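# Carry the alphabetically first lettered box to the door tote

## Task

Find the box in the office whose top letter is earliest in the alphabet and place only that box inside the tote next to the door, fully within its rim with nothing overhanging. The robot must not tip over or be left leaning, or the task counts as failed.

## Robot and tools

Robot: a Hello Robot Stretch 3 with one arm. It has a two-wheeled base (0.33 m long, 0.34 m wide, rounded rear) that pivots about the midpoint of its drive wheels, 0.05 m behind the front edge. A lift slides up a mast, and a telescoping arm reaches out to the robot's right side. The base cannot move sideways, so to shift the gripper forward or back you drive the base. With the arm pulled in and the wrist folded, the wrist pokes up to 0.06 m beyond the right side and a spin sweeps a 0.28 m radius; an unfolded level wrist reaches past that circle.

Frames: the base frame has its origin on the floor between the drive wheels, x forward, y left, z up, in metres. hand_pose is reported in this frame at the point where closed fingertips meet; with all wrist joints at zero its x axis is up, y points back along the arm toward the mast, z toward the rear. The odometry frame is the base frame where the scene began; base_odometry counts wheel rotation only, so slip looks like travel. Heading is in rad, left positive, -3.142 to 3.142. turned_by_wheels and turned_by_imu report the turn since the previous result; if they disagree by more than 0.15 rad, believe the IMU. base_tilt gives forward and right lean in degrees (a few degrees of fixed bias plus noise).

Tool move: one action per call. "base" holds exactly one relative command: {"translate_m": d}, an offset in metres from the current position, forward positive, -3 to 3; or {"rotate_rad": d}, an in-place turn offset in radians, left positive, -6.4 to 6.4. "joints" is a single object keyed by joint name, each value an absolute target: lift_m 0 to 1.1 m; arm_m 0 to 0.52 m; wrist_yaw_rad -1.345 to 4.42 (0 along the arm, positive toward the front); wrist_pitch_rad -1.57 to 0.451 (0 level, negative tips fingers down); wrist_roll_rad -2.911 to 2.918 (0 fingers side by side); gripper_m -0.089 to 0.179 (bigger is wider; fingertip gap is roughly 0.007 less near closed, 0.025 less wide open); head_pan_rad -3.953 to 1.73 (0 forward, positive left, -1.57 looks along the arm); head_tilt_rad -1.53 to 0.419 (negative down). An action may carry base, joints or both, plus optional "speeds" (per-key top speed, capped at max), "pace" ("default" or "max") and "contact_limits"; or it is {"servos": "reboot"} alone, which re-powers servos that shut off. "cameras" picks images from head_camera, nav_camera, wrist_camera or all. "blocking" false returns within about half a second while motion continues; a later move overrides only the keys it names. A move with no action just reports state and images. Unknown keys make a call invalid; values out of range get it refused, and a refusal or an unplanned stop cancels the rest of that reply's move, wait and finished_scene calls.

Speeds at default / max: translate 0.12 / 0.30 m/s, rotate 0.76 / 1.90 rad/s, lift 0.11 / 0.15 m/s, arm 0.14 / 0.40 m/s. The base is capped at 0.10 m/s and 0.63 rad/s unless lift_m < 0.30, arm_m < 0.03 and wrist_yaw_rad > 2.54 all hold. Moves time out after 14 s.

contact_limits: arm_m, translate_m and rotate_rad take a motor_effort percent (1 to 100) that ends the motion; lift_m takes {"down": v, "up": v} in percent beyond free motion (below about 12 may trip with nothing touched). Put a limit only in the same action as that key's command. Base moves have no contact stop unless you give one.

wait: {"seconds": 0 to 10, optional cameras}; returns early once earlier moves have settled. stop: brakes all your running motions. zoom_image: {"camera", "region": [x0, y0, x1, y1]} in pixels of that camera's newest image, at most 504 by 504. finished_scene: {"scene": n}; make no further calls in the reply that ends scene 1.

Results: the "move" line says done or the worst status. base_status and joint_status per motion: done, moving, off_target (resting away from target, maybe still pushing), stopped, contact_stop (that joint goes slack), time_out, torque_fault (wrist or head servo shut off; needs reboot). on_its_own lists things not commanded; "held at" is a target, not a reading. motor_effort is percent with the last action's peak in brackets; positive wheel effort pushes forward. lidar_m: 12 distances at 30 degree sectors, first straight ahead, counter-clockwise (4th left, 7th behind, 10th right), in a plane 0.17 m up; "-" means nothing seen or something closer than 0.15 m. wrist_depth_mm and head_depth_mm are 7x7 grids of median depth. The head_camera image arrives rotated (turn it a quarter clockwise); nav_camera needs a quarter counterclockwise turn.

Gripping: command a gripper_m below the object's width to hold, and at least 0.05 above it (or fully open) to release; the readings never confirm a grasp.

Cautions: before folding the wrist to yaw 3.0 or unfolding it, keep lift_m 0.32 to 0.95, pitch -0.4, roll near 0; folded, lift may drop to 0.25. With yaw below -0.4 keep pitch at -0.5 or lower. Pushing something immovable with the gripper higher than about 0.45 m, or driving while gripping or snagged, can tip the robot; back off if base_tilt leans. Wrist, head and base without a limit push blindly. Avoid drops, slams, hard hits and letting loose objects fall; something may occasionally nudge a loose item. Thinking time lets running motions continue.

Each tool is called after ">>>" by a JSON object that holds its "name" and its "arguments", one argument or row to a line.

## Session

>>> {"name": "move", "arguments": {
  "joints": {"head_tilt_rad":-0.35,"head_pan_rad":0.6,"lift_m":0.28},
  "pace": "max",
  "cameras": ["nav_camera"]
}}

>>> {"name": "move", "arguments": {
  "joints": {"head_pan_rad":-0.6},
  "pace": "max",
  "cameras": ["nav_camera"]
}}

>>> {"name": "move", "arguments": {
  "joints": {"head_pan_rad":-1.8},
  "pace": "max",
  "cameras": ["nav_camera"]
}}

>>> {"name": "move", "arguments": {
  "joints": {"head_pan_rad":-3.0},
  "pace": "max",
  "cameras": ["nav_camera"]
}}

>>> {"name": "move", "arguments": {
  "joints": {"head_pan_rad":-3.95},
  "pace": "max",
  "cameras": ["nav_camera"]
}}

Scene clock: 1.17 s.
move: done
base_odometry: x=+0.000 y=+0.000 heading=+0.000
turned_by_wheels: +0.000
turned_by_imu: +0.000
base_tilt: forward=+0.9 right=+0.0
lidar_m: 0.73 0.74 0.91 1.57 1.58 1.09 1.00 1.01 1.26 1.55 1.23 0.80
head_depth_mm: 602 633 668 703 744 793 842 / 631 664 698 742 793 842 909 / 664 698 741 787 842 902 969 / 696 739 790 840 899 970 1056 / 735 786 838 901 966 1048 1139 / 786 839 905 2323 2277 1779 1452 / 1877 1955 2029 2161 2199 1853 1485
base_status: not commanded
joint_positions: lift_m=+0.280 arm_m=+0.002 wrist_yaw_rad=+3.032 wrist_pitch_rad=-0.536 wrist_roll_rad=+0.000 gripper_m=+0.037 head_pan_rad=+0.612 head_tilt_rad=-0.349
joint_status: all done
measured_speeds: all 0
motor_effort: left_wheel=-0.6(0.8) right_wheel=+2.1(2.6) lift_m=+19.5(25.1) arm_m=-7.3(7.4) wrist_yaw_rad=+1.1(1.4) wrist_pitch_rad=+2.5(2.8) wrist_roll_rad=+0.8(1.1) gripper_m=+0.8(0.9) head_pan_rad=-0.3(3.5) head_tilt_rad=-2.1(3.9)
hand_pose: x=+0.0014 y=+0.0601 z=+0.2672 quat_wxyz=(+0.224, +0.691, +0.150, +0.671) (m; base frame)
wrist_depth_mm: - 141 - - - - 726 / 916 155 911 - - - - / 775 176 203 780 777 780 740 / 631 598 202 638 628 642 632 / 532 526 221 528 525 534 530 / 456 278 127 261 447 462 456 / 243 249 238 244 382 400 404
pictures: nav_camera (sideways)
Images, in order (width x height): nav_camera 672x504.

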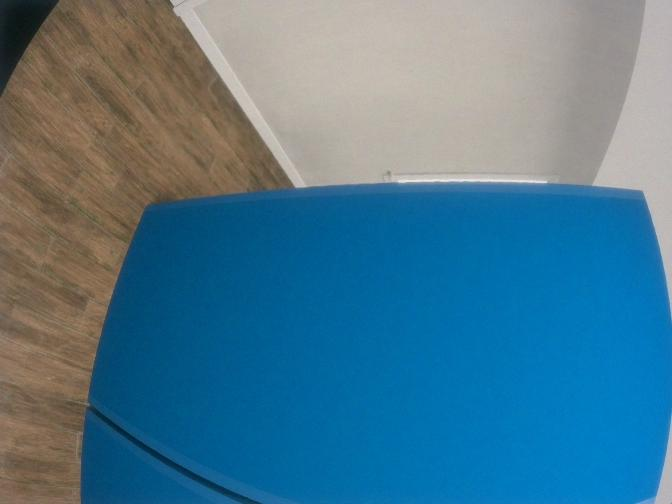

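Scene clock: 2.13 s.
move: done
base_odometry: x=+0.000 y=+0.000 heading=+0.000
turned_by_wheels: +0.000
turned_by_imu: +0.000
base_tilt: forward=+1.0 right=+0.0
lidar_m: 0.73 0.73 0.91 1.57 1.59 1.09 1.00 1.01 1.25 1.55 1.23 0.80
head_depth_mm: 1037 1131 1247 1359 1510 1707 1520 / 950 1022 1106 1211 1325 1481 1509 / 864 927 1000 1077 1172 1285 1398 / 798 854 907 975 1056 1146 1253 / 741 786 836 893 957 1037 1114 / 694 730 773 818 878 934 1010 / 651 683 727 772 819 872 925
base_status: not commanded
joint_positions: lift_m=+0.280 arm_m=+0.002 wrist_yaw_rad=+3.032 wrist_pitch_rad=-0.536 wrist_roll_rad=+0.000 gripper_m=+0.037 head_pan_rad=-0.620 head_tilt_rad=-0.350
joint_status: all done
measured_speeds: all 0
motor_effort: left_wheel=-0.5(0.7) right_wheel=+2.3(3.0) lift_m=+19.7(19.8) arm_m=-9.2(9.3) wrist_yaw_rad=+0.6(1.3) wrist_pitch_rad=+2.5(2.8) wrist_roll_rad=+0.9(1.0) gripper_m=-0.1(1.2) head_pan_rad=-0.5(5.8) head_tilt_rad=-1.1(2.5)
hand_pose: x=+0.0014 y=+0.0601 z=+0.2672 quat_wxyz=(+0.224, +0.691, +0.150, +0.671) (m; base frame)
wrist_depth_mm: - 140 - - - - 731 / 915 156 919 - - - - / 775 176 201 790 797 788 731 / 633 611 201 632 634 638 631 / 535 530 220 527 523 530 529 / 459 277 128 263 444 451 454 / 242 250 238 243 381 401 402
pictures: nav_camera (sideways)
Images, in order (width x height): nav_camera 672x504.

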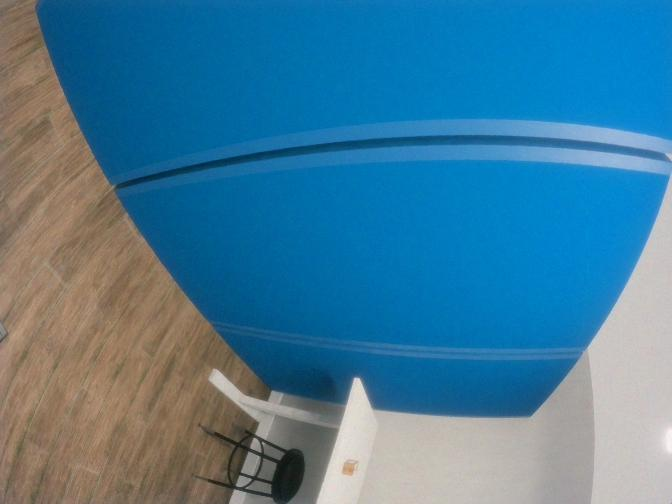

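Scene clock: 3.10 s.
move: done
base_odometry: x=+0.000 y=+0.000 heading=+0.000
turned_by_wheels: +0.000
turned_by_imu: +0.000
base_tilt: forward=+1.2 right=-0.2
lidar_m: 0.73 0.74 0.91 1.57 1.59 1.09 1.00 1.01 1.25 1.55 1.23 0.80
head_depth_mm: 1462 1498 1535 1590 1646 1689 1509 / 1703 1767 1838 1867 1962 1861 1509 / 2016 2123 2133 2144 2277 1896 1502 / 2030 2136 2215 2383 2349 1858 1514 / 1931 2052 2131 2357 2424 1847 1499 / 1894 1988 2065 2224 2338 1856 1489 / 1821 1920 1991 1766 2223 1834 1497
base_status: not commanded
joint_positions: lift_m=+0.280 arm_m=+0.002 wrist_yaw_rad=+3.032 wrist_pitch_rad=-0.536 wrist_roll_rad=+0.000 gripper_m=+0.037 head_pan_rad=-1.838 head_tilt_rad=-0.350
joint_status: all done
measured_speeds: all 0
motor_effort: left_wheel=-0.6(0.8) right_wheel=+2.4(2.6) lift_m=+19.5(20.1) arm_m=-11.6(11.6) wrist_yaw_rad=+0.8(1.1) wrist_pitch_rad=+2.8(3.0) wrist_roll_rad=+0.8(1.0) gripper_m=-1.3(1.3) head_pan_rad=+2.9(4.8) head_tilt_rad=-1.9(2.5)
hand_pose: x=+0.0014 y=+0.0601 z=+0.2672 quat_wxyz=(+0.224, +0.691, +0.150, +0.671) (m; base frame)
wrist_depth_mm: - 140 - - - - 732 / 912 155 909 - - - - / 798 177 203 787 794 793 736 / 627 615 202 636 631 628 628 / 533 530 221 529 532 528 532 / 454 282 128 263 446 456 459 / 243 250 238 244 382 398 399
pictures: nav_camera (sideways)
Images, in order (width x height): nav_camera 672x504.

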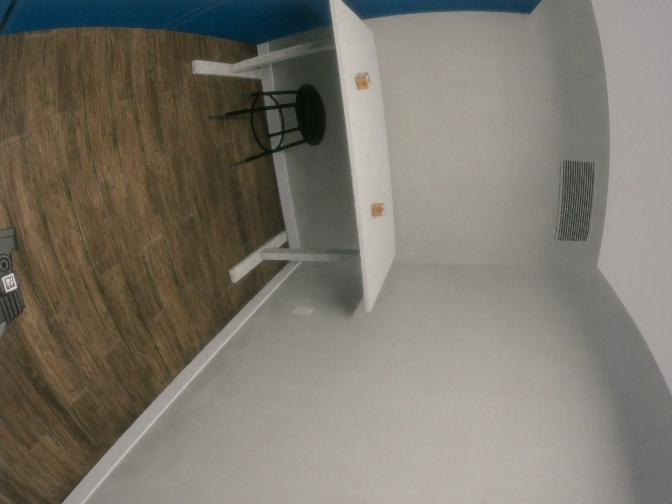

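Scene clock: 4.07 s.
move: done
base_odometry: x=+0.000 y=+0.000 heading=+0.000
turned_by_wheels: +0.000
turned_by_imu: +0.000
base_tilt: forward=+0.9 right=+0.0
lidar_m: 0.73 0.74 0.92 1.57 1.58 1.09 1.00 1.01 1.25 1.55 1.23 0.80
head_depth_mm: 830 902 956 1029 1098 1182 1285 / 833 903 962 1024 1107 1194 1294 / 833 904 962 1032 1103 1194 1299 / 836 903 961 1031 1105 1198 1311 / 840 906 968 1034 1105 1200 1307 / 856 910 966 1038 1110 1199 1307 / 854 908 968 1035 1112 1204 1311
base_status: not commanded
joint_positions: lift_m=+0.280 arm_m=+0.002 wrist_yaw_rad=+3.032 wrist_pitch_rad=-0.536 wrist_roll_rad=+0.000 gripper_m=+0.037 head_pan_rad=-3.045 head_tilt_rad=-0.350
joint_status: all done
measured_speeds: all 0
motor_effort: left_wheel=-0.2(0.7) right_wheel=+1.7(2.6) lift_m=+19.5(19.8) arm_m=-12.9(13.3) wrist_yaw_rad=+0.5(1.4) wrist_pitch_rad=+2.5(2.8) wrist_roll_rad=+0.8(1.1) gripper_m=+0.3(1.5) head_pan_rad=+1.8(4.9) head_tilt_rad=-1.8(3.4)
hand_pose: x=+0.0014 y=+0.0601 z=+0.2672 quat_wxyz=(+0.224, +0.691, +0.150, +0.671) (m; base frame)
wrist_depth_mm: - 140 - - - - 723 / 913 155 912 - - - - / 775 177 202 791 791 781 744 / 625 614 202 630 632 633 644 / 537 541 220 530 538 524 522 / 459 277 128 263 443 452 452 / 243 250 237 244 379 402 399
pictures: nav_camera (sideways)
Images, in order (width x height): nav_camera 672x504.

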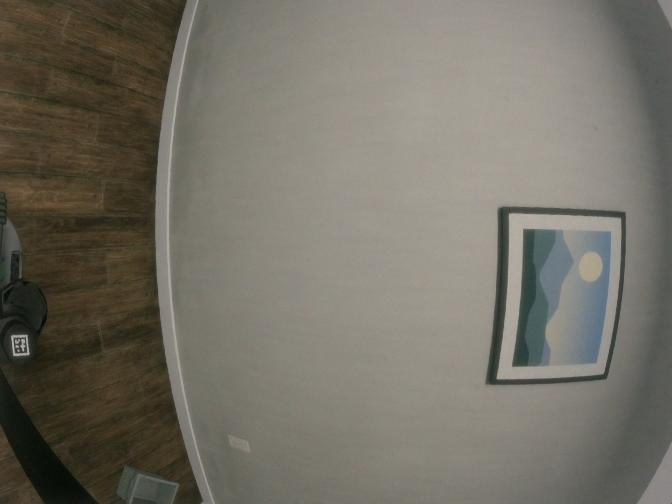

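Scene clock: 4.97 s.
move: done
base_odometry: x=+0.000 y=+0.000 heading=+0.000
turned_by_wheels: +0.000
turned_by_imu: +0.000
base_tilt: forward=+0.9 right=-0.1
lidar_m: 0.73 0.74 0.91 1.57 1.59 1.09 1.00 1.01 1.25 1.55 1.23 0.80
head_depth_mm: - - - - - - - / - - - - - - - / 1600 1693 1809 1942 2083 - - / 1465 1545 1664 1784 1935 1860 1487 / 1306 1380 1461 1560 1675 1734 1511 / 1176 1225 1293 1376 1465 1547 1499 / 1068 1114 1166 1228 1296 1372 1428
base_status: not commanded
joint_positions: lift_m=+0.280 arm_m=+0.002 wrist_yaw_rad=+3.032 wrist_pitch_rad=-0.536 wrist_roll_rad=+0.000 gripper_m=+0.037 head_pan_rad=-3.993 head_tilt_rad=-0.350
joint_status: all done
measured_speeds: all 0
motor_effort: left_wheel=-0.4(0.7) right_wheel=+2.4(2.6) lift_m=+19.6(19.8) arm_m=-14.9(15.1) wrist_yaw_rad=+1.1(1.1) wrist_pitch_rad=+2.8(2.8) wrist_roll_rad=+0.7(1.0) gripper_m=-0.3(1.1) head_pan_rad=+2.0(5.5) head_tilt_rad=+0.2(2.6)
hand_pose: x=+0.0014 y=+0.0601 z=+0.2672 quat_wxyz=(+0.224, +0.691, +0.150, +0.671) (m; base frame)
wrist_depth_mm: - 140 - - - - 740 / 922 155 889 - - - - / 773 176 202 790 770 767 730 / 638 614 201 637 634 637 634 / 528 533 221 532 536 533 534 / 457 278 127 261 443 455 459 / 243 249 236 244 382 398 401
pictures: nav_camera (sideways)
Images, in order (width x height): nav_camera 672x504.

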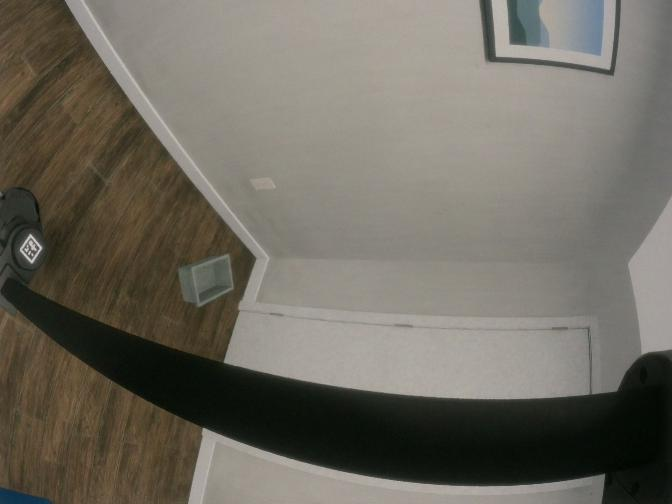

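>>> {"name": "move", "arguments": {
  "joints": {"head_pan_rad":-1.75,"head_tilt_rad":-0.35},
  "pace": "max",
  "cameras": ["head_camera"]
}}

>>> {"name": "zoom_image", "arguments": {
  "camera": "head_camera",
  "region": [320, 120, 440, 230]
}}

>>> {"name": "move", "arguments": {
  "joints": {"head_pan_rad":-1.4},
  "pace": "max",
  "cameras": ["head_camera"]
}}

>>> {"name": "zoom_image", "arguments": {
  "camera": "head_camera",
  "region": [320, 180, 440, 290]
}}

Scene clock: 11.07 s.
move: done
base_odometry: x=+0.000 y=+0.000 heading=+0.000
turned_by_wheels: +0.000
turned_by_imu: +0.001
base_tilt: forward=+0.9 right=-0.2
lidar_m: 0.73 0.73 0.91 1.57 1.59 1.09 1.00 1.01 1.25 1.55 1.23 0.80
head_depth_mm: 1852 1894 1916 1864 1982 1877 1508 / 1996 2110 2216 1970 2263 1864 1497 / 1959 2086 2171 2392 2443 1861 1509 / 1926 2047 2119 2357 2430 1853 1520 / 1887 2007 2084 2271 2366 1885 1490 / 1857 1950 2045 1727 2246 1849 1497 / 1812 1925 1983 1714 2255 1863 1476
base_status: not commanded
joint_positions: lift_m=+0.280 arm_m=+0.002 wrist_yaw_rad=+3.032 wrist_pitch_rad=-0.536 wrist_roll_rad=+0.000 gripper_m=+0.037 head_pan_rad=-1.700 head_tilt_rad=-0.350
joint_status: all done
measured_speeds: all 0
motor_effort: left_wheel=-0.5(0.7) right_wheel=+2.2(2.7) lift_m=+19.5(20.0) arm_m=-22.1(22.6) wrist_yaw_rad=+1.4(1.4) wrist_pitch_rad=+2.4(2.8) wrist_roll_rad=+0.6(1.1) gripper_m=-0.7(0.7) head_pan_rad=-2.6(5.0) head_tilt_rad=-1.4(4.6)
hand_pose: x=+0.0014 y=+0.0601 z=+0.2672 quat_wxyz=(+0.224, +0.691, +0.150, +0.671) (m; base frame)
wrist_depth_mm: - 140 - - - - 745 / 910 155 908 - - - - / 797 177 202 793 797 779 736 / 636 613 202 629 633 635 645 / 536 535 220 532 532 517 524 / 461 275 127 262 446 450 450 / 241 249 238 243 380 402 399
pictures: head_camera (sideways)
Images, in order (width x height): head_camera 896x504.

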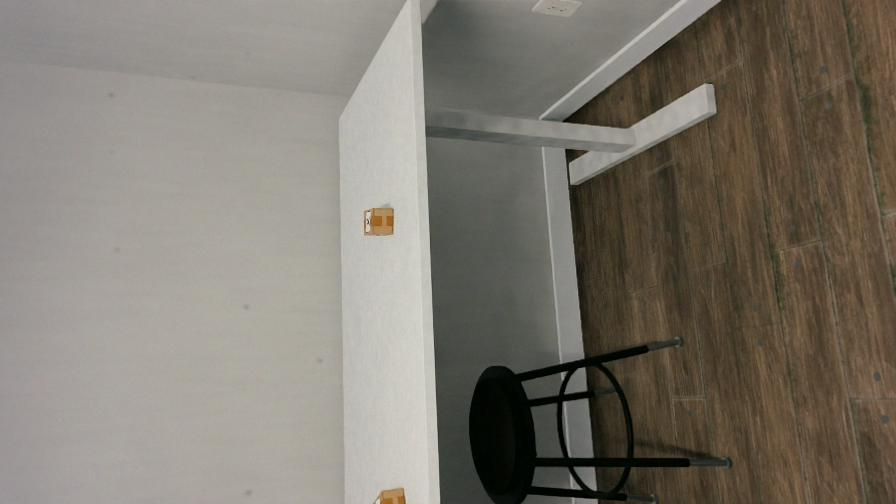

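Scaled by 4.200 from the camera's 896x504 image, which has a finer 1280x720 frame.

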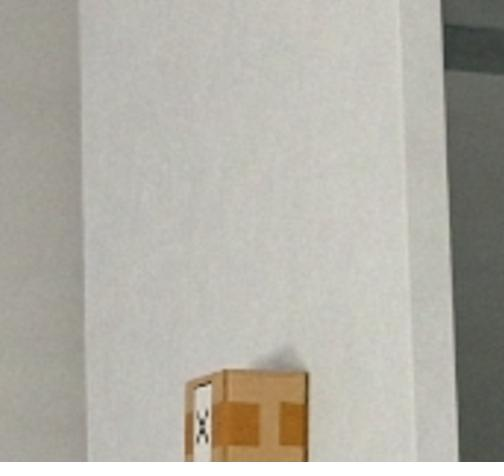

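Scene clock: 11.77 s.
move: done
base_odometry: x=+0.000 y=+0.000 heading=+0.000
turned_by_wheels: +0.000
turned_by_imu: +0.000
base_tilt: forward=+1.0 right=-0.1
lidar_m: 0.73 0.74 0.91 1.57 1.58 1.09 1.00 1.01 1.25 1.55 1.23 0.80
head_depth_mm: 1836 1939 2021 2178 2306 1875 1516 / 1854 1972 2052 2232 2334 1874 1517 / 1866 1965 2073 1760 2354 1858 1503 / 1886 2008 2092 1756 2272 1871 1505 / 1912 2032 2126 2305 2333 1862 1493 / 1903 2029 2088 2023 2263 1819 1499 / 1604 1655 1678 1667 1784 1737 1485
base_status: not commanded
joint_positions: lift_m=+0.280 arm_m=+0.002 wrist_yaw_rad=+3.032 wrist_pitch_rad=-0.536 wrist_roll_rad=+0.000 gripper_m=+0.037 head_pan_rad=-1.366 head_tilt_rad=-0.350
joint_status: all done
measured_speeds: all 0
motor_effort: left_wheel=-0.6(0.7) right_wheel=+2.6(2.6) lift_m=+19.6(20.0) arm_m=-21.9(22.7) wrist_yaw_rad=+1.0(1.3) wrist_pitch_rad=+2.5(3.0) wrist_roll_rad=+0.8(1.1) gripper_m=-0.4(1.3) head_pan_rad=-1.0(4.2) head_tilt_rad=-1.5(2.3)
hand_pose: x=+0.0014 y=+0.0601 z=+0.2672 quat_wxyz=(+0.224, +0.691, +0.150, +0.671) (m; base frame)
wrist_depth_mm: - 141 - - - - 734 / 931 154 941 - - - - / 777 177 202 780 778 794 742 / 638 617 201 623 629 633 629 / 533 537 220 533 532 531 524 / 456 278 128 264 437 453 453 / 244 251 238 245 380 398 400
pictures: head_camera (sideways)
Images, in order (width x height): head_camera 896x504.

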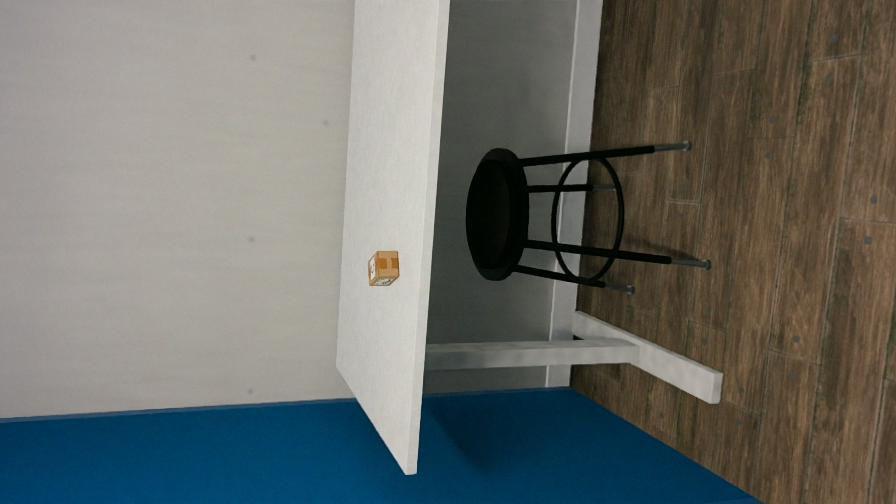

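Scaled by 4.200 from the camera's 896x504 image, which has a finer 1280x720 frame.

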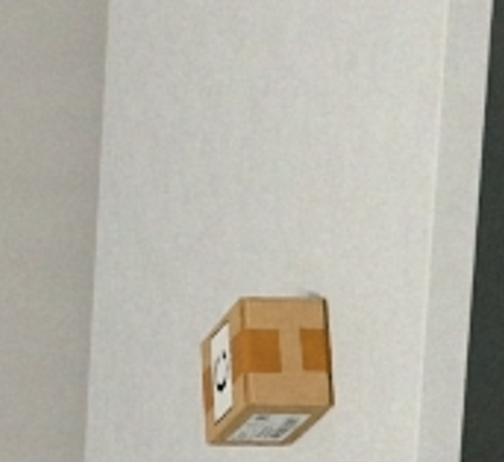

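>>> {"name": "zoom_image", "arguments": {
  "camera": "head_camera",
  "region": [362, 244, 406, 292]
}}

Scaled by 10.500 from the camera's 896x504 image, which has a finer 1280x720 frame.

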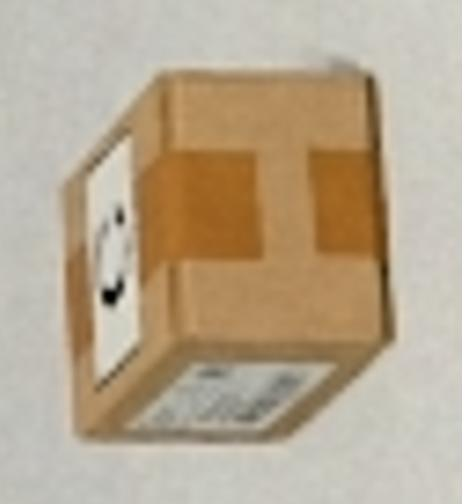

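>>> {"name": "move", "arguments": {
  "base": {"rotate_rad":1.72},
  "joints": {"head_pan_rad":0.6,"head_tilt_rad":-0.5},
  "pace": "max",
  "cameras": ["head_camera","nav_camera"]
}}

Scene clock: 23.33 s.
move: done
base_odometry: x=+0.000 y=+0.000 heading=+1.720
turned_by_wheels: +1.720
turned_by_imu: +1.713
base_tilt: forward=+0.9 right=-0.1
lidar_m: 1.57 1.43 1.04 1.00 1.03 1.40 1.55 1.05 0.76 0.73 0.76 1.65
head_depth_mm: 1406 1495 1593 1734 1862 1616 1345 / 1503 1618 1735 1865 1927 1560 1334 / 1543 1697 1861 2037 1980 1563 1323 / 1385 1503 1647 1847 1913 1591 1327 / 1239 1328 1440 1594 1744 1584 1337 / 1122 1212 1283 1396 1529 1560 1328 / 1025 1095 1175 1250 1358 1454 1327
base_status: done
joint_positions: lift_m=+0.280 arm_m=+0.002 wrist_yaw_rad=+3.032 wrist_pitch_rad=-0.536 wrist_roll_rad=+0.000 gripper_m=+0.037 head_pan_rad=+0.615 head_tilt_rad=-0.502
joint_status: all done
measured_speeds: translate_m=+0.000 rotate_rad=+0.000 lift_m=+0.000 arm_m=+0.000 wrist_yaw_rad=+0.000 wrist_pitch_rad=+0.000 wrist_roll_rad=+0.000 head_pan_rad=-0.024 head_tilt_rad=+0.000
motor_effort: left_wheel=-7.5(16.9) right_wheel=+7.9(16.8) lift_m=+21.0(21.1) arm_m=-21.9(22.7) wrist_yaw_rad=+0.8(1.1) wrist_pitch_rad=+2.6(2.9) wrist_roll_rad=+0.9(1.1) gripper_m=-0.2(1.5) head_pan_rad=-3.3(5.7) head_tilt_rad=-0.1(3.9)
hand_pose: x=+0.0014 y=+0.0601 z=+0.2672 quat_wxyz=(+0.224, +0.691, +0.150, +0.671) (m; base frame)
wrist_depth_mm: - 141 152 - - - - / - 155 918 - - - - / 762 177 202 786 793 781 787 / 637 602 201 636 631 628 627 / 524 528 220 528 532 531 526 / 457 278 128 261 442 454 448 / 243 249 238 244 384 397 396
pictures: head_camera (sideways), nav_camera (sideways)
Images, in order (width x height): head_camera 896x504, nav_camera 672x504.

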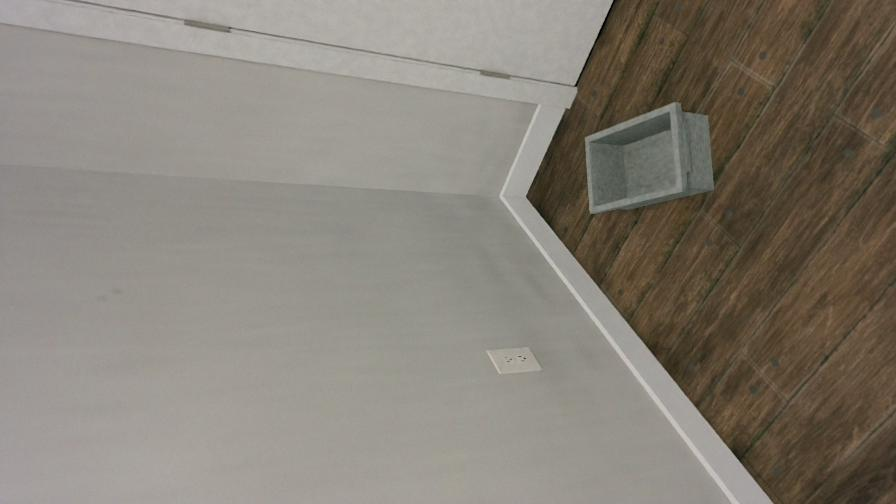

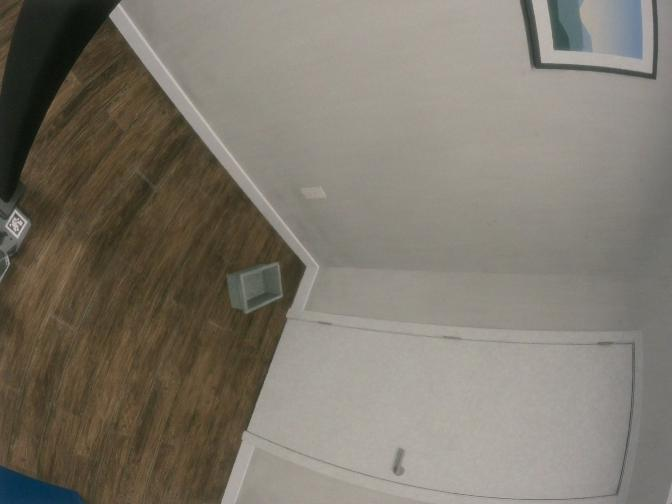

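>>> {"name": "move", "arguments": {
  "base": {"rotate_rad":-0.41},
  "pace": "max"
}}

>>> {"name": "move", "arguments": {
  "base": {"translate_m":1.07},
  "contact_limits": {"translate_m":45},
  "pace": "max"
}}

>>> {"name": "move", "arguments": {
  "base": {"rotate_rad":-1.135},
  "joints": {"head_pan_rad":-0.4,"head_tilt_rad":-0.4},
  "pace": "max",
  "cameras": ["nav_camera"]
}}

Scene clock: 32.13 s.
move: done
base_odometry: x=+0.000 y=+0.000 heading=+1.310
turned_by_wheels: -0.410
turned_by_imu: -0.408
base_tilt: forward=+0.9 right=-0.1
lidar_m: 1.61 1.57 1.29 1.02 1.01 1.07 1.60 1.55 0.94 0.74 0.73 0.79
head_depth_mm: 1299 1397 1500 1640 1789 1598 1345 / 1313 1426 1535 1711 1851 1586 1342 / 1349 1443 1580 1747 1863 1592 1335 / 1377 1499 1642 1808 1910 1606 1328 / 1407 1527 1682 1848 1991 1567 1330 / 1451 1593 1746 1926 1958 1545 1330 / 1482 1629 1763 1908 1929 1585 1328
base_status: done
joint_positions: lift_m=+0.280 arm_m=+0.002 wrist_yaw_rad=+3.032 wrist_pitch_rad=-0.536 wrist_roll_rad=+0.000 gripper_m=+0.037 head_pan_rad=+0.600 head_tilt_rad=-0.502
joint_status: not commanded
measured_speeds: all 0
motor_effort: left_wheel=+8.1(16.2) right_wheel=-8.2(15.1) lift_m=+23.1(23.1) arm_m=-19.4(19.6) wrist_yaw_rad=+0.8(1.4) wrist_pitch_rad=+2.4(2.9) wrist_roll_rad=+0.8(1.0) gripper_m=+0.7(1.1) head_pan_rad=-3.1(4.1) head_tilt_rad=+3.0(3.5)
hand_pose: x=+0.0014 y=+0.0601 z=+0.2672 quat_wxyz=(+0.224, +0.691, +0.150, +0.671) (m; base frame)
wrist_depth_mm: - 141 156 - - - - / - 154 905 - - - - / 752 176 202 775 794 780 772 / 633 607 201 624 634 638 620 / 527 529 220 538 527 529 526 / 454 278 128 261 443 452 459 / 243 249 236 243 385 401 399
pictures: none

Scene clock: 37.07 s.
move: done
base_odometry: x=+0.276 y=+1.034 heading=+1.310
turned_by_wheels: +0.000
turned_by_imu: +0.000
base_tilt: forward=+1.1 right=-0.2
lidar_m: 0.63 0.62 0.63 0.96 1.44 1.54 2.28 0.84 0.45 0.54 1.76 0.81
head_depth_mm: 480 519 562 615 679 757 859 / 491 528 576 633 700 784 892 / 501 540 594 652 724 813 930 / 512 556 608 671 749 845 970 / 515 556 611 671 749 850 977 / 508 557 615 687 772 882 1025 / 533 581 640 701 801 921 1076
base_status: done
joint_positions: lift_m=+0.280 arm_m=+0.002 wrist_yaw_rad=+3.032 wrist_pitch_rad=-0.536 wrist_roll_rad=+0.000 gripper_m=+0.037 head_pan_rad=+0.600 head_tilt_rad=-0.499
joint_status: not commanded
measured_speeds: all 0
motor_effort: left_wheel=+1.7(17.1) right_wheel=+2.9(15.3) lift_m=+25.4(25.7) arm_m=-21.8(22.5) wrist_yaw_rad=+1.2(1.3) wrist_pitch_rad=+2.4(3.0) wrist_roll_rad=+0.8(1.1) gripper_m=+0.5(1.4) head_pan_rad=-3.3(4.6) head_tilt_rad=+2.9(4.0)
contact_limits: translate_m 45 (maximum 100)
hand_pose: x=+0.0014 y=+0.0601 z=+0.2672 quat_wxyz=(+0.224, +0.691, +0.150, +0.671) (m; base frame)
wrist_depth_mm: - 140 - - - - 523 / - 156 923 - 858 582 - / 790 177 202 773 785 655 - / 637 606 201 634 641 629 588 / 526 533 221 527 531 519 537 / 460 277 127 261 443 452 449 / 242 249 238 243 382 404 400
pictures: none

Scene clock: 38.90 s.
move: done
base_odometry: x=+0.276 y=+1.034 heading=+0.175
turned_by_wheels: -1.135
turned_by_imu: -1.131
base_tilt: forward=+1.1 right=-0.1
lidar_m: 2.21 0.86 0.64 0.62 0.63 0.87 1.43 1.50 2.09 1.05 0.45 0.49
head_depth_mm: 486 500 516 534 552 573 595 / 572 591 614 640 667 699 733 / 3075 3242 757 797 840 893 948 / 3076 3246 3477 3317 2324 1770 1435 / 2898 3188 3406 3264 2275 1771 1434 / 2864 2977 3319 3249 2286 1744 1430 / 2807 2923 3147 3040 2260 1754 1436
base_status: done
joint_positions: lift_m=+0.280 arm_m=+0.002 wrist_yaw_rad=+3.032 wrist_pitch_rad=-0.536 wrist_roll_rad=+0.000 gripper_m=+0.037 head_pan_rad=-0.415 head_tilt_rad=-0.399
joint_status: all done
measured_speeds: translate_m=+0.000 rotate_rad=+0.000 lift_m=+0.000 arm_m=+0.000 wrist_yaw_rad=+0.000 wrist_pitch_rad=+0.000 wrist_roll_rad=+0.000 head_pan_rad=+0.024 head_tilt_rad=+0.000
motor_effort: left_wheel=+9.5(17.4) right_wheel=-8.7(16.4) lift_m=+26.3(26.4) arm_m=-21.3(22.7) wrist_yaw_rad=+1.0(1.4) wrist_pitch_rad=+2.5(2.9) wrist_roll_rad=+0.5(1.1) gripper_m=-0.7(1.5) head_pan_rad=+3.3(5.7) head_tilt_rad=+3.0(5.5)
hand_pose: x=+0.0014 y=+0.0601 z=+0.2672 quat_wxyz=(+0.224, +0.691, +0.150, +0.671) (m; base frame)
wrist_depth_mm: - 141 152 - - - - / - 154 160 - - - - / - 170 175 - 747 742 768 / 642 606 202 628 627 637 631 / 527 535 221 528 536 523 532 / 455 278 127 264 440 454 454 / 243 250 238 245 377 400 400
pictures: nav_camera (sideways)
Images, in order (width x height): nav_camera 672x504.

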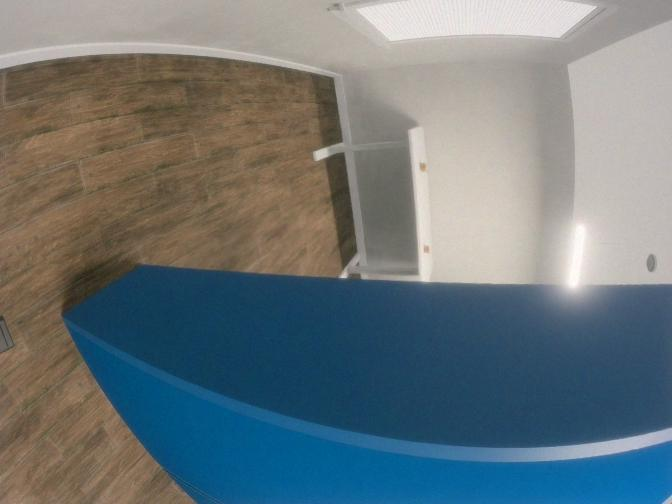

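>>> {"name": "move", "arguments": {
  "base": {"translate_m":1.3},
  "joints": {"head_pan_rad":-0.5,"head_tilt_rad":-0.3},
  "contact_limits": {"translate_m":45},
  "pace": "max",
  "cameras": ["head_camera"]
}}

>>> {"name": "move", "arguments": {
  "joints": {"head_pan_rad":-1.2},
  "pace": "max",
  "cameras": ["head_camera","nav_camera"]
}}

Scene clock: 48.53 s.
move: done
base_odometry: x=+1.556 y=+1.261 heading=+0.176
turned_by_wheels: +0.000
turned_by_imu: +0.000
base_tilt: forward=+1.0 right=-0.1
lidar_m: 1.58 0.82 0.61 0.59 0.62 0.86 2.42 0.65 1.36 2.31 2.83 2.09
head_depth_mm: 2200 2331 2499 2086 2502 2009 1578 / 2082 2240 2328 1978 2590 2003 1574 / 2018 2142 2201 1965 2525 2002 1589 / 1923 2031 2150 1770 2397 1987 1574 / 1866 1963 2085 1734 2315 1984 1574 / 1767 1861 1964 1549 2215 1975 1559 / 1720 1800 1917 1444 2082 1834 1550
base_status: done
joint_positions: lift_m=+0.280 arm_m=+0.002 wrist_yaw_rad=+3.032 wrist_pitch_rad=-0.536 wrist_roll_rad=+0.000 gripper_m=+0.037 head_pan_rad=-0.500 head_tilt_rad=-0.299
joint_status: all done
measured_speeds: all 0
motor_effort: left_wheel=+10.5(16.9) right_wheel=-4.5(15.5) lift_m=+30.9(30.9) arm_m=-13.9(19.2) wrist_yaw_rad=+1.0(1.4) wrist_pitch_rad=+2.6(3.0) wrist_roll_rad=+0.7(1.3) gripper_m=+0.3(1.4) head_pan_rad=-4.2(4.7) head_tilt_rad=+3.6(5.5)
contact_limits: translate_m 45 (maximum 100)
hand_pose: x=+0.0014 y=+0.0601 z=+0.2672 quat_wxyz=(+0.224, +0.691, +0.150, +0.671) (m; base frame)
wrist_depth_mm: - 141 152 - - - - / - 154 161 - - - - / - 170 175 - - 702 754 / 632 605 202 633 635 631 646 / 527 532 221 524 531 525 525 / 463 278 128 262 443 461 455 / 243 249 238 242 382 403 401
pictures: head_camera (sideways)
Images, in order (width x height): head_camera 896x504.

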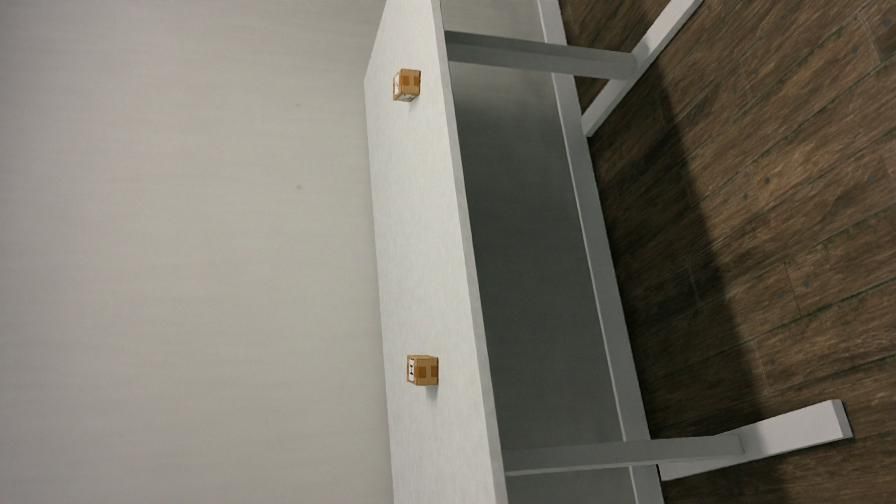

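Scene clock: 49.37 s.
move: done
base_odometry: x=+1.556 y=+1.261 heading=+0.176
turned_by_wheels: +0.000
turned_by_imu: +0.000
base_tilt: forward=+1.0 right=-0.2
lidar_m: 1.58 0.82 0.61 0.59 0.62 0.86 2.42 0.66 1.36 2.32 2.83 2.10
head_depth_mm: 2749 2838 2963 3115 2768 2002 1609 / 2843 2964 3058 3306 2703 2013 1592 / 2970 3098 3252 3373 2735 1972 1562 / 3143 3257 3439 3665 2679 1978 1582 / 3236 3382 3604 3732 2711 1986 1569 / 3018 3150 3296 3320 2667 1974 1574 / 2659 2724 2826 2928 2659 1982 1557
base_status: not commanded
joint_positions: lift_m=+0.280 arm_m=+0.002 wrist_yaw_rad=+3.032 wrist_pitch_rad=-0.536 wrist_roll_rad=+0.000 gripper_m=+0.037 head_pan_rad=-1.218 head_tilt_rad=-0.299
joint_status: all done
measured_speeds: all 0
motor_effort: left_wheel=+10.3(10.6) right_wheel=-3.9(4.6) lift_m=+31.1(31.3) arm_m=-13.2(14.0) wrist_yaw_rad=+0.8(1.4) wrist_pitch_rad=+2.5(2.9) wrist_roll_rad=+0.6(1.0) gripper_m=+0.3(1.2) head_pan_rad=-1.3(5.0) head_tilt_rad=+2.6(4.1)
contact_limits: translate_m 45 (maximum 100)
hand_pose: x=+0.0014 y=+0.0601 z=+0.2672 quat_wxyz=(+0.224, +0.691, +0.150, +0.671) (m; base frame)
wrist_depth_mm: - 140 151 - - - - / - 154 160 - - - - / - 169 175 - - 713 760 / 639 613 202 627 642 639 632 / 522 530 219 539 526 525 531 / 455 278 128 262 444 457 462 / 243 249 236 244 381 398 398
pictures: head_camera (sideways), nav_camera (sideways)
Images, in order (width x height): head_camera 896x504, nav_camera 672x504.

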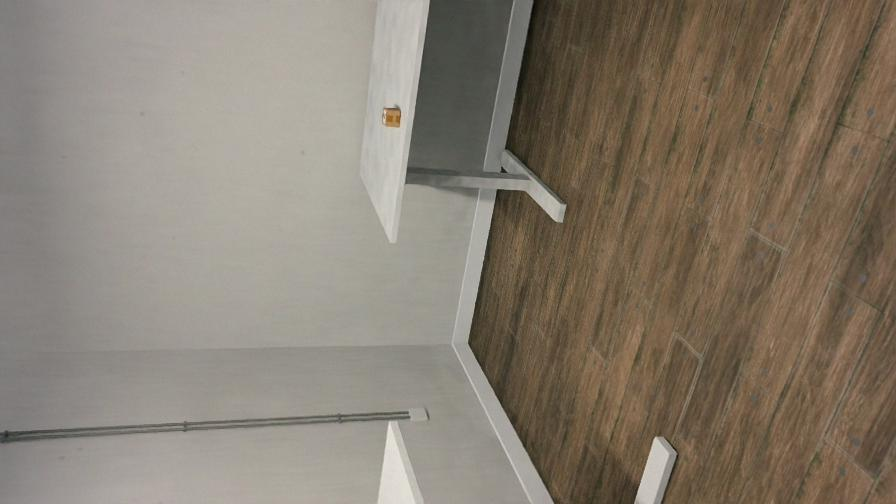

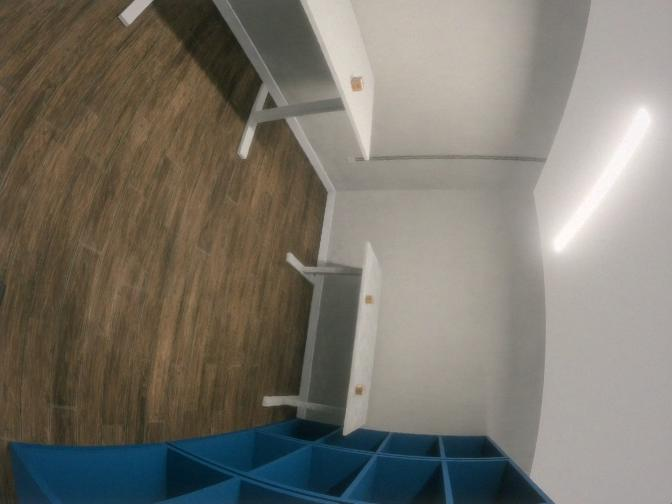

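>>> {"name": "move", "arguments": {
  "base": {"rotate_rad":-0.75},
  "joints": {"head_pan_rad":0.25,"head_tilt_rad":-0.35},
  "pace": "max",
  "cameras": ["head_camera"]
}}

>>> {"name": "zoom_image", "arguments": {
  "camera": "head_camera",
  "region": [360, 50, 440, 130]
}}

>>> {"name": "zoom_image", "arguments": {
  "camera": "head_camera",
  "region": [360, 320, 440, 400]
}}

>>> {"name": "move", "arguments": {
  "base": {"translate_m":0.9},
  "contact_limits": {"translate_m":45},
  "joints": {"head_pan_rad":-0.55,"head_tilt_rad":-0.35},
  "pace": "max",
  "cameras": ["head_camera","nav_camera"]
}}

Scene clock: 56.23 s.
move: done
base_odometry: x=+1.556 y=+1.261 heading=-0.574
turned_by_wheels: -0.750
turned_by_imu: -0.745
base_tilt: forward=+0.9 right=+0.0
lidar_m: 2.13 1.57 1.07 0.66 0.59 0.59 0.72 1.35 0.67 0.65 1.36 2.86
head_depth_mm: 2135 2289 2413 2179 2280 1887 1505 / 2064 2199 2248 2564 2471 1876 1511 / 1976 2104 2197 2429 2462 1874 1498 / 1915 2011 2098 2284 2427 1889 1508 / 1842 1942 2011 1603 2297 1857 1502 / 1752 1864 1930 1588 2239 1823 1499 / 1711 1809 1905 1449 2135 1806 1487
base_status: done
joint_positions: lift_m=+0.280 arm_m=+0.002 wrist_yaw_rad=+3.032 wrist_pitch_rad=-0.536 wrist_roll_rad=+0.000 gripper_m=+0.037 head_pan_rad=+0.266 head_tilt_rad=-0.349
joint_status: all done
measured_speeds: translate_m=+0.000 rotate_rad=+0.000 lift_m=+0.000 arm_m=+0.000 wrist_yaw_rad=+0.000 wrist_pitch_rad=+0.000 wrist_roll_rad=+0.000 head_pan_rad=-0.024 head_tilt_rad=+0.000
motor_effort: left_wheel=+10.0(17.5) right_wheel=-8.0(15.7) lift_m=+28.5(32.1) arm_m=-15.1(15.4) wrist_yaw_rad=+0.7(1.4) wrist_pitch_rad=+2.4(2.9) wrist_roll_rad=+0.8(1.1) gripper_m=-1.2(1.3) head_pan_rad=-2.8(4.1) head_tilt_rad=-2.1(5.8)
hand_pose: x=+0.0014 y=+0.0601 z=+0.2672 quat_wxyz=(+0.224, +0.691, +0.150, +0.671) (m; base frame)
wrist_depth_mm: - 140 151 - - - - / - 153 161 920 - - - / - 169 181 777 800 776 796 / 510 585 202 635 633 633 634 / 512 527 220 528 529 533 534 / 458 279 128 263 440 452 452 / 243 250 237 243 382 400 399
pictures: head_camera (sideways)
Images, in order (width x height): head_camera 896x504.

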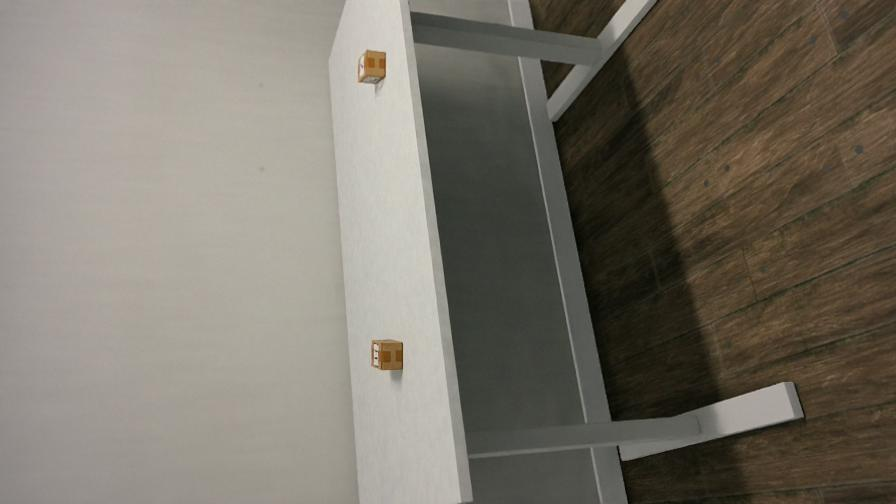

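Scaled by 6.300 from the camera's 896x504 image, which has a finer 1280x720 frame.

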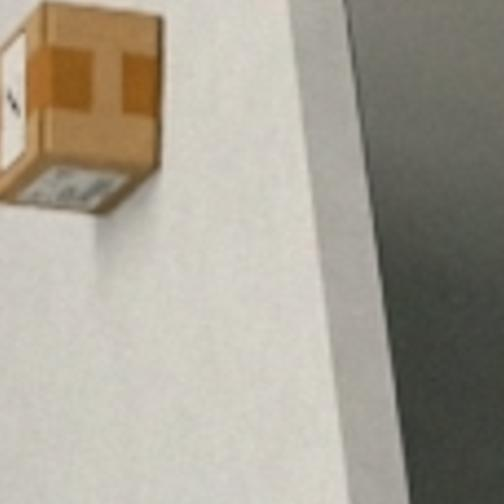

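Scaled by 6.300 from the camera's 896x504 image, which has a finer 1280x720 frame.

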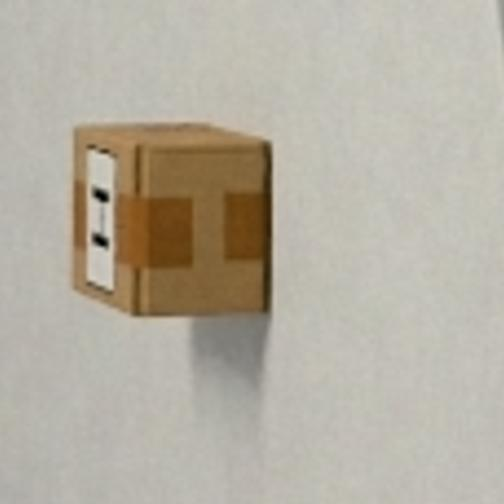

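Scene clock: 60.60 s.
move: done
base_odometry: x=+2.312 y=+0.773 heading=-0.574
turned_by_wheels: +0.000
turned_by_imu: -0.001
base_tilt: forward=+0.6 right=-0.2
lidar_m: 1.23 1.36 0.97 1.32 1.18 1.18 1.42 1.22 1.38 2.00 2.32 2.13
head_depth_mm: 2179 2277 2429 2138 2504 1879 1519 / 2232 2375 2466 2221 2351 1881 1520 / 2304 2465 2608 2821 2517 1859 1513 / 2373 2547 2712 2877 2455 1853 1492 / 2458 2620 2804 2959 2476 1855 1504 / 2261 2317 2485 2491 2453 1859 1496 / 1925 2020 2097 2047 2141 1852 1478
base_status: done
joint_positions: lift_m=+0.280 arm_m=+0.002 wrist_yaw_rad=+3.032 wrist_pitch_rad=-0.536 wrist_roll_rad=+0.000 gripper_m=+0.037 head_pan_rad=-0.551 head_tilt_rad=-0.350
joint_status: all done
measured_speeds: all 0
motor_effort: left_wheel=+4.1(21.1) right_wheel=+2.1(8.1) lift_m=+20.4(28.3) arm_m=-22.2(22.7) wrist_yaw_rad=+1.1(1.4) wrist_pitch_rad=+2.6(2.9) wrist_roll_rad=+0.8(1.1) gripper_m=+0.2(1.3) head_pan_rad=+3.3(5.3) head_tilt_rad=-1.1(2.4)
contact_limits: translate_m 45 (maximum 100)
hand_pose: x=+0.0014 y=+0.0601 z=+0.2672 quat_wxyz=(+0.224, +0.691, +0.150, +0.671) (m; base frame)
wrist_depth_mm: - 141 - - - - - / - 156 903 - - - - / 779 177 202 792 787 778 773 / 632 616 201 619 637 630 629 / 527 525 220 528 529 532 529 / 457 277 128 263 438 462 453 / 244 248 238 244 382 396 399
pictures: head_camera (sideways), nav_camera (sideways)
Images, in order (width x height): head_camera 896x504, nav_camera 672x504.

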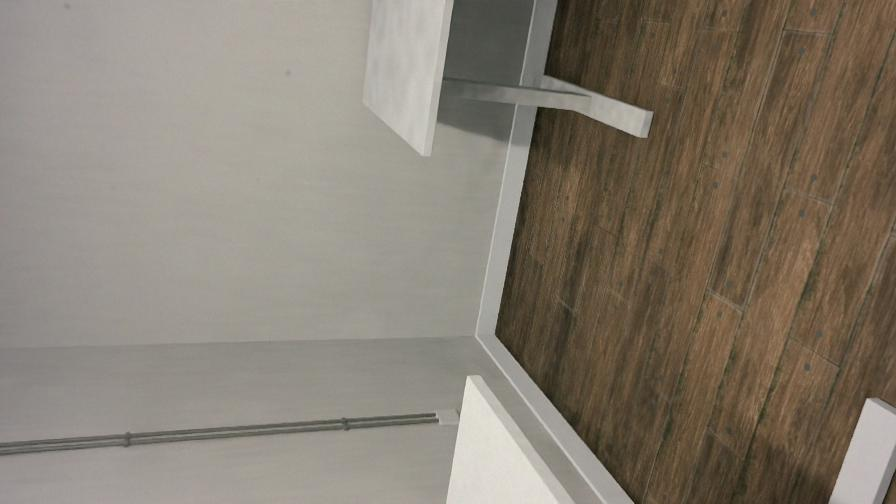

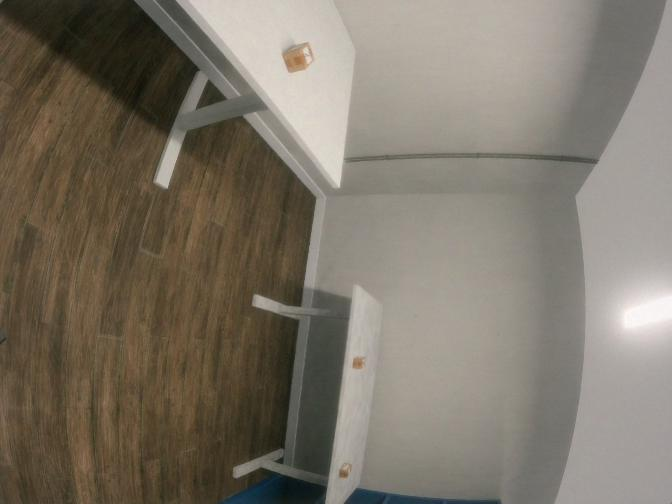

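>>> {"name": "move", "arguments": {
  "joints": {"head_pan_rad":0.15,"head_tilt_rad":-0.4},
  "pace": "max",
  "cameras": ["head_camera"]
}}

>>> {"name": "move", "arguments": {
  "joints": {"head_pan_rad":-1.0,"head_tilt_rad":-0.4},
  "pace": "max",
  "cameras": ["head_camera"]
}}

>>> {"name": "move", "arguments": {
  "joints": {"head_pan_rad":0.9,"head_tilt_rad":-0.4},
  "pace": "max",
  "cameras": ["head_camera"]
}}

Scene clock: 64.73 s.
move: done
base_odometry: x=+2.312 y=+0.773 heading=-0.574
turned_by_wheels: +0.000
turned_by_imu: +0.001
base_tilt: forward=+0.9 right=-0.1
lidar_m: 1.24 1.36 0.98 1.32 1.18 1.18 1.42 1.22 1.38 2.00 2.32 2.13
head_depth_mm: 1535 1663 1815 1126 2122 1759 1439 / 1451 1562 1701 1127 1359 1610 1441 / 1367 1489 1585 1115 858 1714 1444 / 1310 1408 1484 1103 815 1775 1428 / 1253 1334 1420 1104 780 1727 1449 / 1195 1271 1359 1102 778 1640 1439 / 1151 1213 1294 1093 773 1594 1429
base_status: not commanded
joint_positions: lift_m=+0.280 arm_m=+0.002 wrist_yaw_rad=+3.032 wrist_pitch_rad=-0.536 wrist_roll_rad=+0.000 gripper_m=+0.037 head_pan_rad=+0.168 head_tilt_rad=-0.400
joint_status: all done
measured_speeds: all 0
motor_effort: left_wheel=+4.2(4.4) right_wheel=+2.2(2.7) lift_m=+19.5(19.6) arm_m=-21.7(22.0) wrist_yaw_rad=+1.1(1.1) wrist_pitch_rad=+2.7(2.7) wrist_roll_rad=+0.8(1.1) gripper_m=+0.4(1.1) head_pan_rad=+0.8(5.5) head_tilt_rad=-2.1(3.9)
contact_limits: translate_m 45 (maximum 100)
hand_pose: x=+0.0014 y=+0.0601 z=+0.2672 quat_wxyz=(+0.224, +0.691, +0.150, +0.671) (m; base frame)
wrist_depth_mm: - 140 - - - - - / - 155 907 - - - - / 786 176 202 779 764 786 771 / 635 613 201 632 641 636 625 / 530 532 220 531 525 532 532 / 459 275 128 261 440 460 452 / 243 251 238 244 383 400 398
pictures: head_camera (sideways)
Images, in order (width x height): head_camera 896x504.

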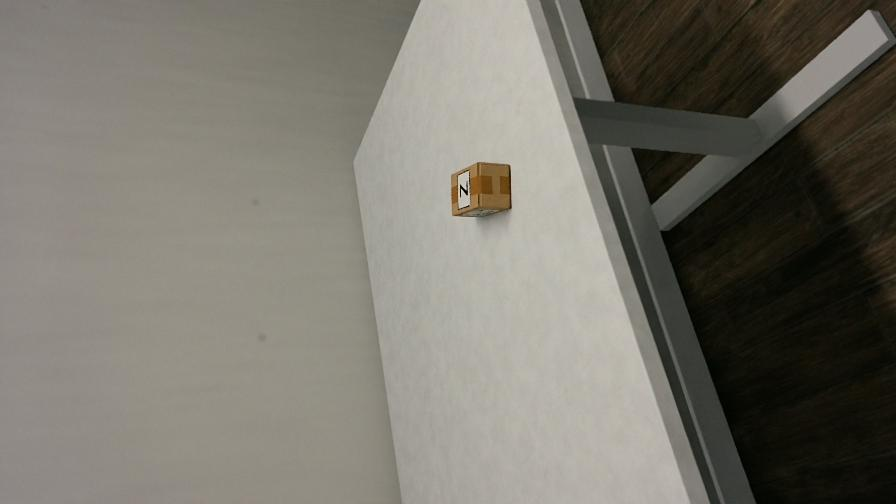

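Scene clock: 65.70 s.
move: done
base_odometry: x=+2.312 y=+0.773 heading=-0.574
turned_by_wheels: +0.000
turned_by_imu: +0.000
base_tilt: forward=+1.1 right=+0.0
lidar_m: 1.23 1.36 0.97 1.32 1.18 1.18 1.42 1.22 1.38 2.01 2.31 2.14
head_depth_mm: 2281 2462 2573 2772 2308 1782 1456 / 2277 2442 2510 2767 2272 1764 1431 / 2249 2430 2495 2783 2299 1769 1438 / 2242 2412 2509 2727 2291 1773 1439 / 2215 2360 2467 2720 2265 1772 1432 / 2224 2363 2404 2696 2271 1759 1423 / 2172 2322 2495 2718 2272 1753 1434
base_status: not commanded
joint_positions: lift_m=+0.280 arm_m=+0.002 wrist_yaw_rad=+3.032 wrist_pitch_rad=-0.536 wrist_roll_rad=+0.000 gripper_m=+0.037 head_pan_rad=-1.014 head_tilt_rad=-0.400
joint_status: all done
measured_speeds: all 0
motor_effort: left_wheel=+4.2(4.4) right_wheel=+2.1(2.5) lift_m=+19.6(19.8) arm_m=-21.5(21.9) wrist_yaw_rad=+0.8(1.2) wrist_pitch_rad=+2.7(3.0) wrist_roll_rad=+0.9(1.1) gripper_m=+0.0(1.4) head_pan_rad=-0.7(5.0) head_tilt_rad=-1.9(3.5)
contact_limits: translate_m 45 (maximum 100)
hand_pose: x=+0.0014 y=+0.0601 z=+0.2672 quat_wxyz=(+0.224, +0.691, +0.150, +0.671) (m; base frame)
wrist_depth_mm: - 141 - - - - - / - 155 923 - - - - / 787 176 202 775 790 795 778 / 647 611 201 638 634 636 639 / 532 527 220 531 526 532 521 / 462 277 128 261 441 454 457 / 242 249 238 244 383 400 404
pictures: head_camera (sideways)
Images, in order (width x height): head_camera 896x504.

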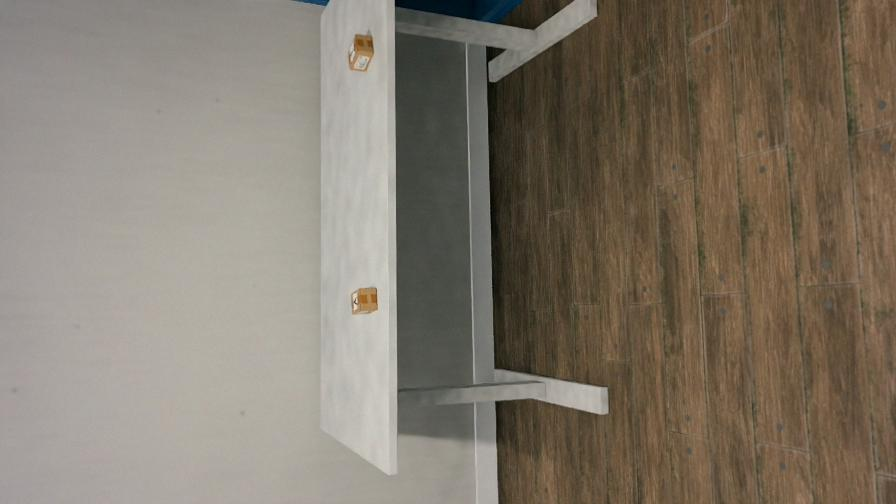

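Scene clock: 66.83 s.
move: done
base_odometry: x=+2.312 y=+0.773 heading=-0.574
turned_by_wheels: +0.000
turned_by_imu: +0.000
base_tilt: forward=+1.0 right=+0.0
lidar_m: 1.23 1.36 0.97 1.32 1.18 1.18 1.42 1.22 1.38 2.00 2.32 2.13
head_depth_mm: 1113 1182 1257 1135 788 674 1448 / 1139 1212 1293 1122 787 1629 1443 / 1167 1241 1337 1115 783 1603 1440 / 1202 1272 1379 1116 780 1660 1438 / 1224 1321 1427 1110 781 1245 1321 / 1259 1356 1468 1102 775 1739 1437 / 1307 1402 1516 1610 777 1757 1440
base_status: not commanded
joint_positions: lift_m=+0.280 arm_m=+0.002 wrist_yaw_rad=+3.032 wrist_pitch_rad=-0.536 wrist_roll_rad=+0.000 gripper_m=+0.037 head_pan_rad=+0.934 head_tilt_rad=-0.400
joint_status: all done
measured_speeds: all 0
motor_effort: left_wheel=+4.3(4.6) right_wheel=+2.2(2.8) lift_m=+19.4(19.8) arm_m=-21.1(21.7) wrist_yaw_rad=+0.7(1.4) wrist_pitch_rad=+2.5(2.9) wrist_roll_rad=+0.8(1.1) gripper_m=-1.1(1.3) head_pan_rad=-0.4(4.4) head_tilt_rad=-1.1(4.1)
contact_limits: translate_m 45 (maximum 100)
hand_pose: x=+0.0014 y=+0.0601 z=+0.2672 quat_wxyz=(+0.224, +0.691, +0.150, +0.671) (m; base frame)
wrist_depth_mm: - 140 - - - - - / - 155 921 - - - - / 786 177 203 764 789 786 771 / 639 613 202 637 639 630 635 / 531 528 220 534 535 531 532 / 459 277 128 263 445 457 453 / 242 249 237 244 380 401 398
pictures: head_camera (sideways)
Images, in order (width x height): head_camera 896x504.

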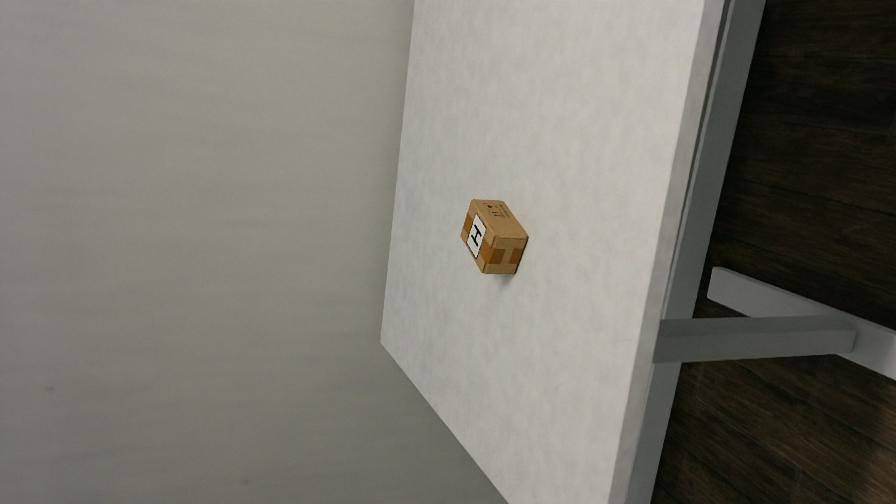

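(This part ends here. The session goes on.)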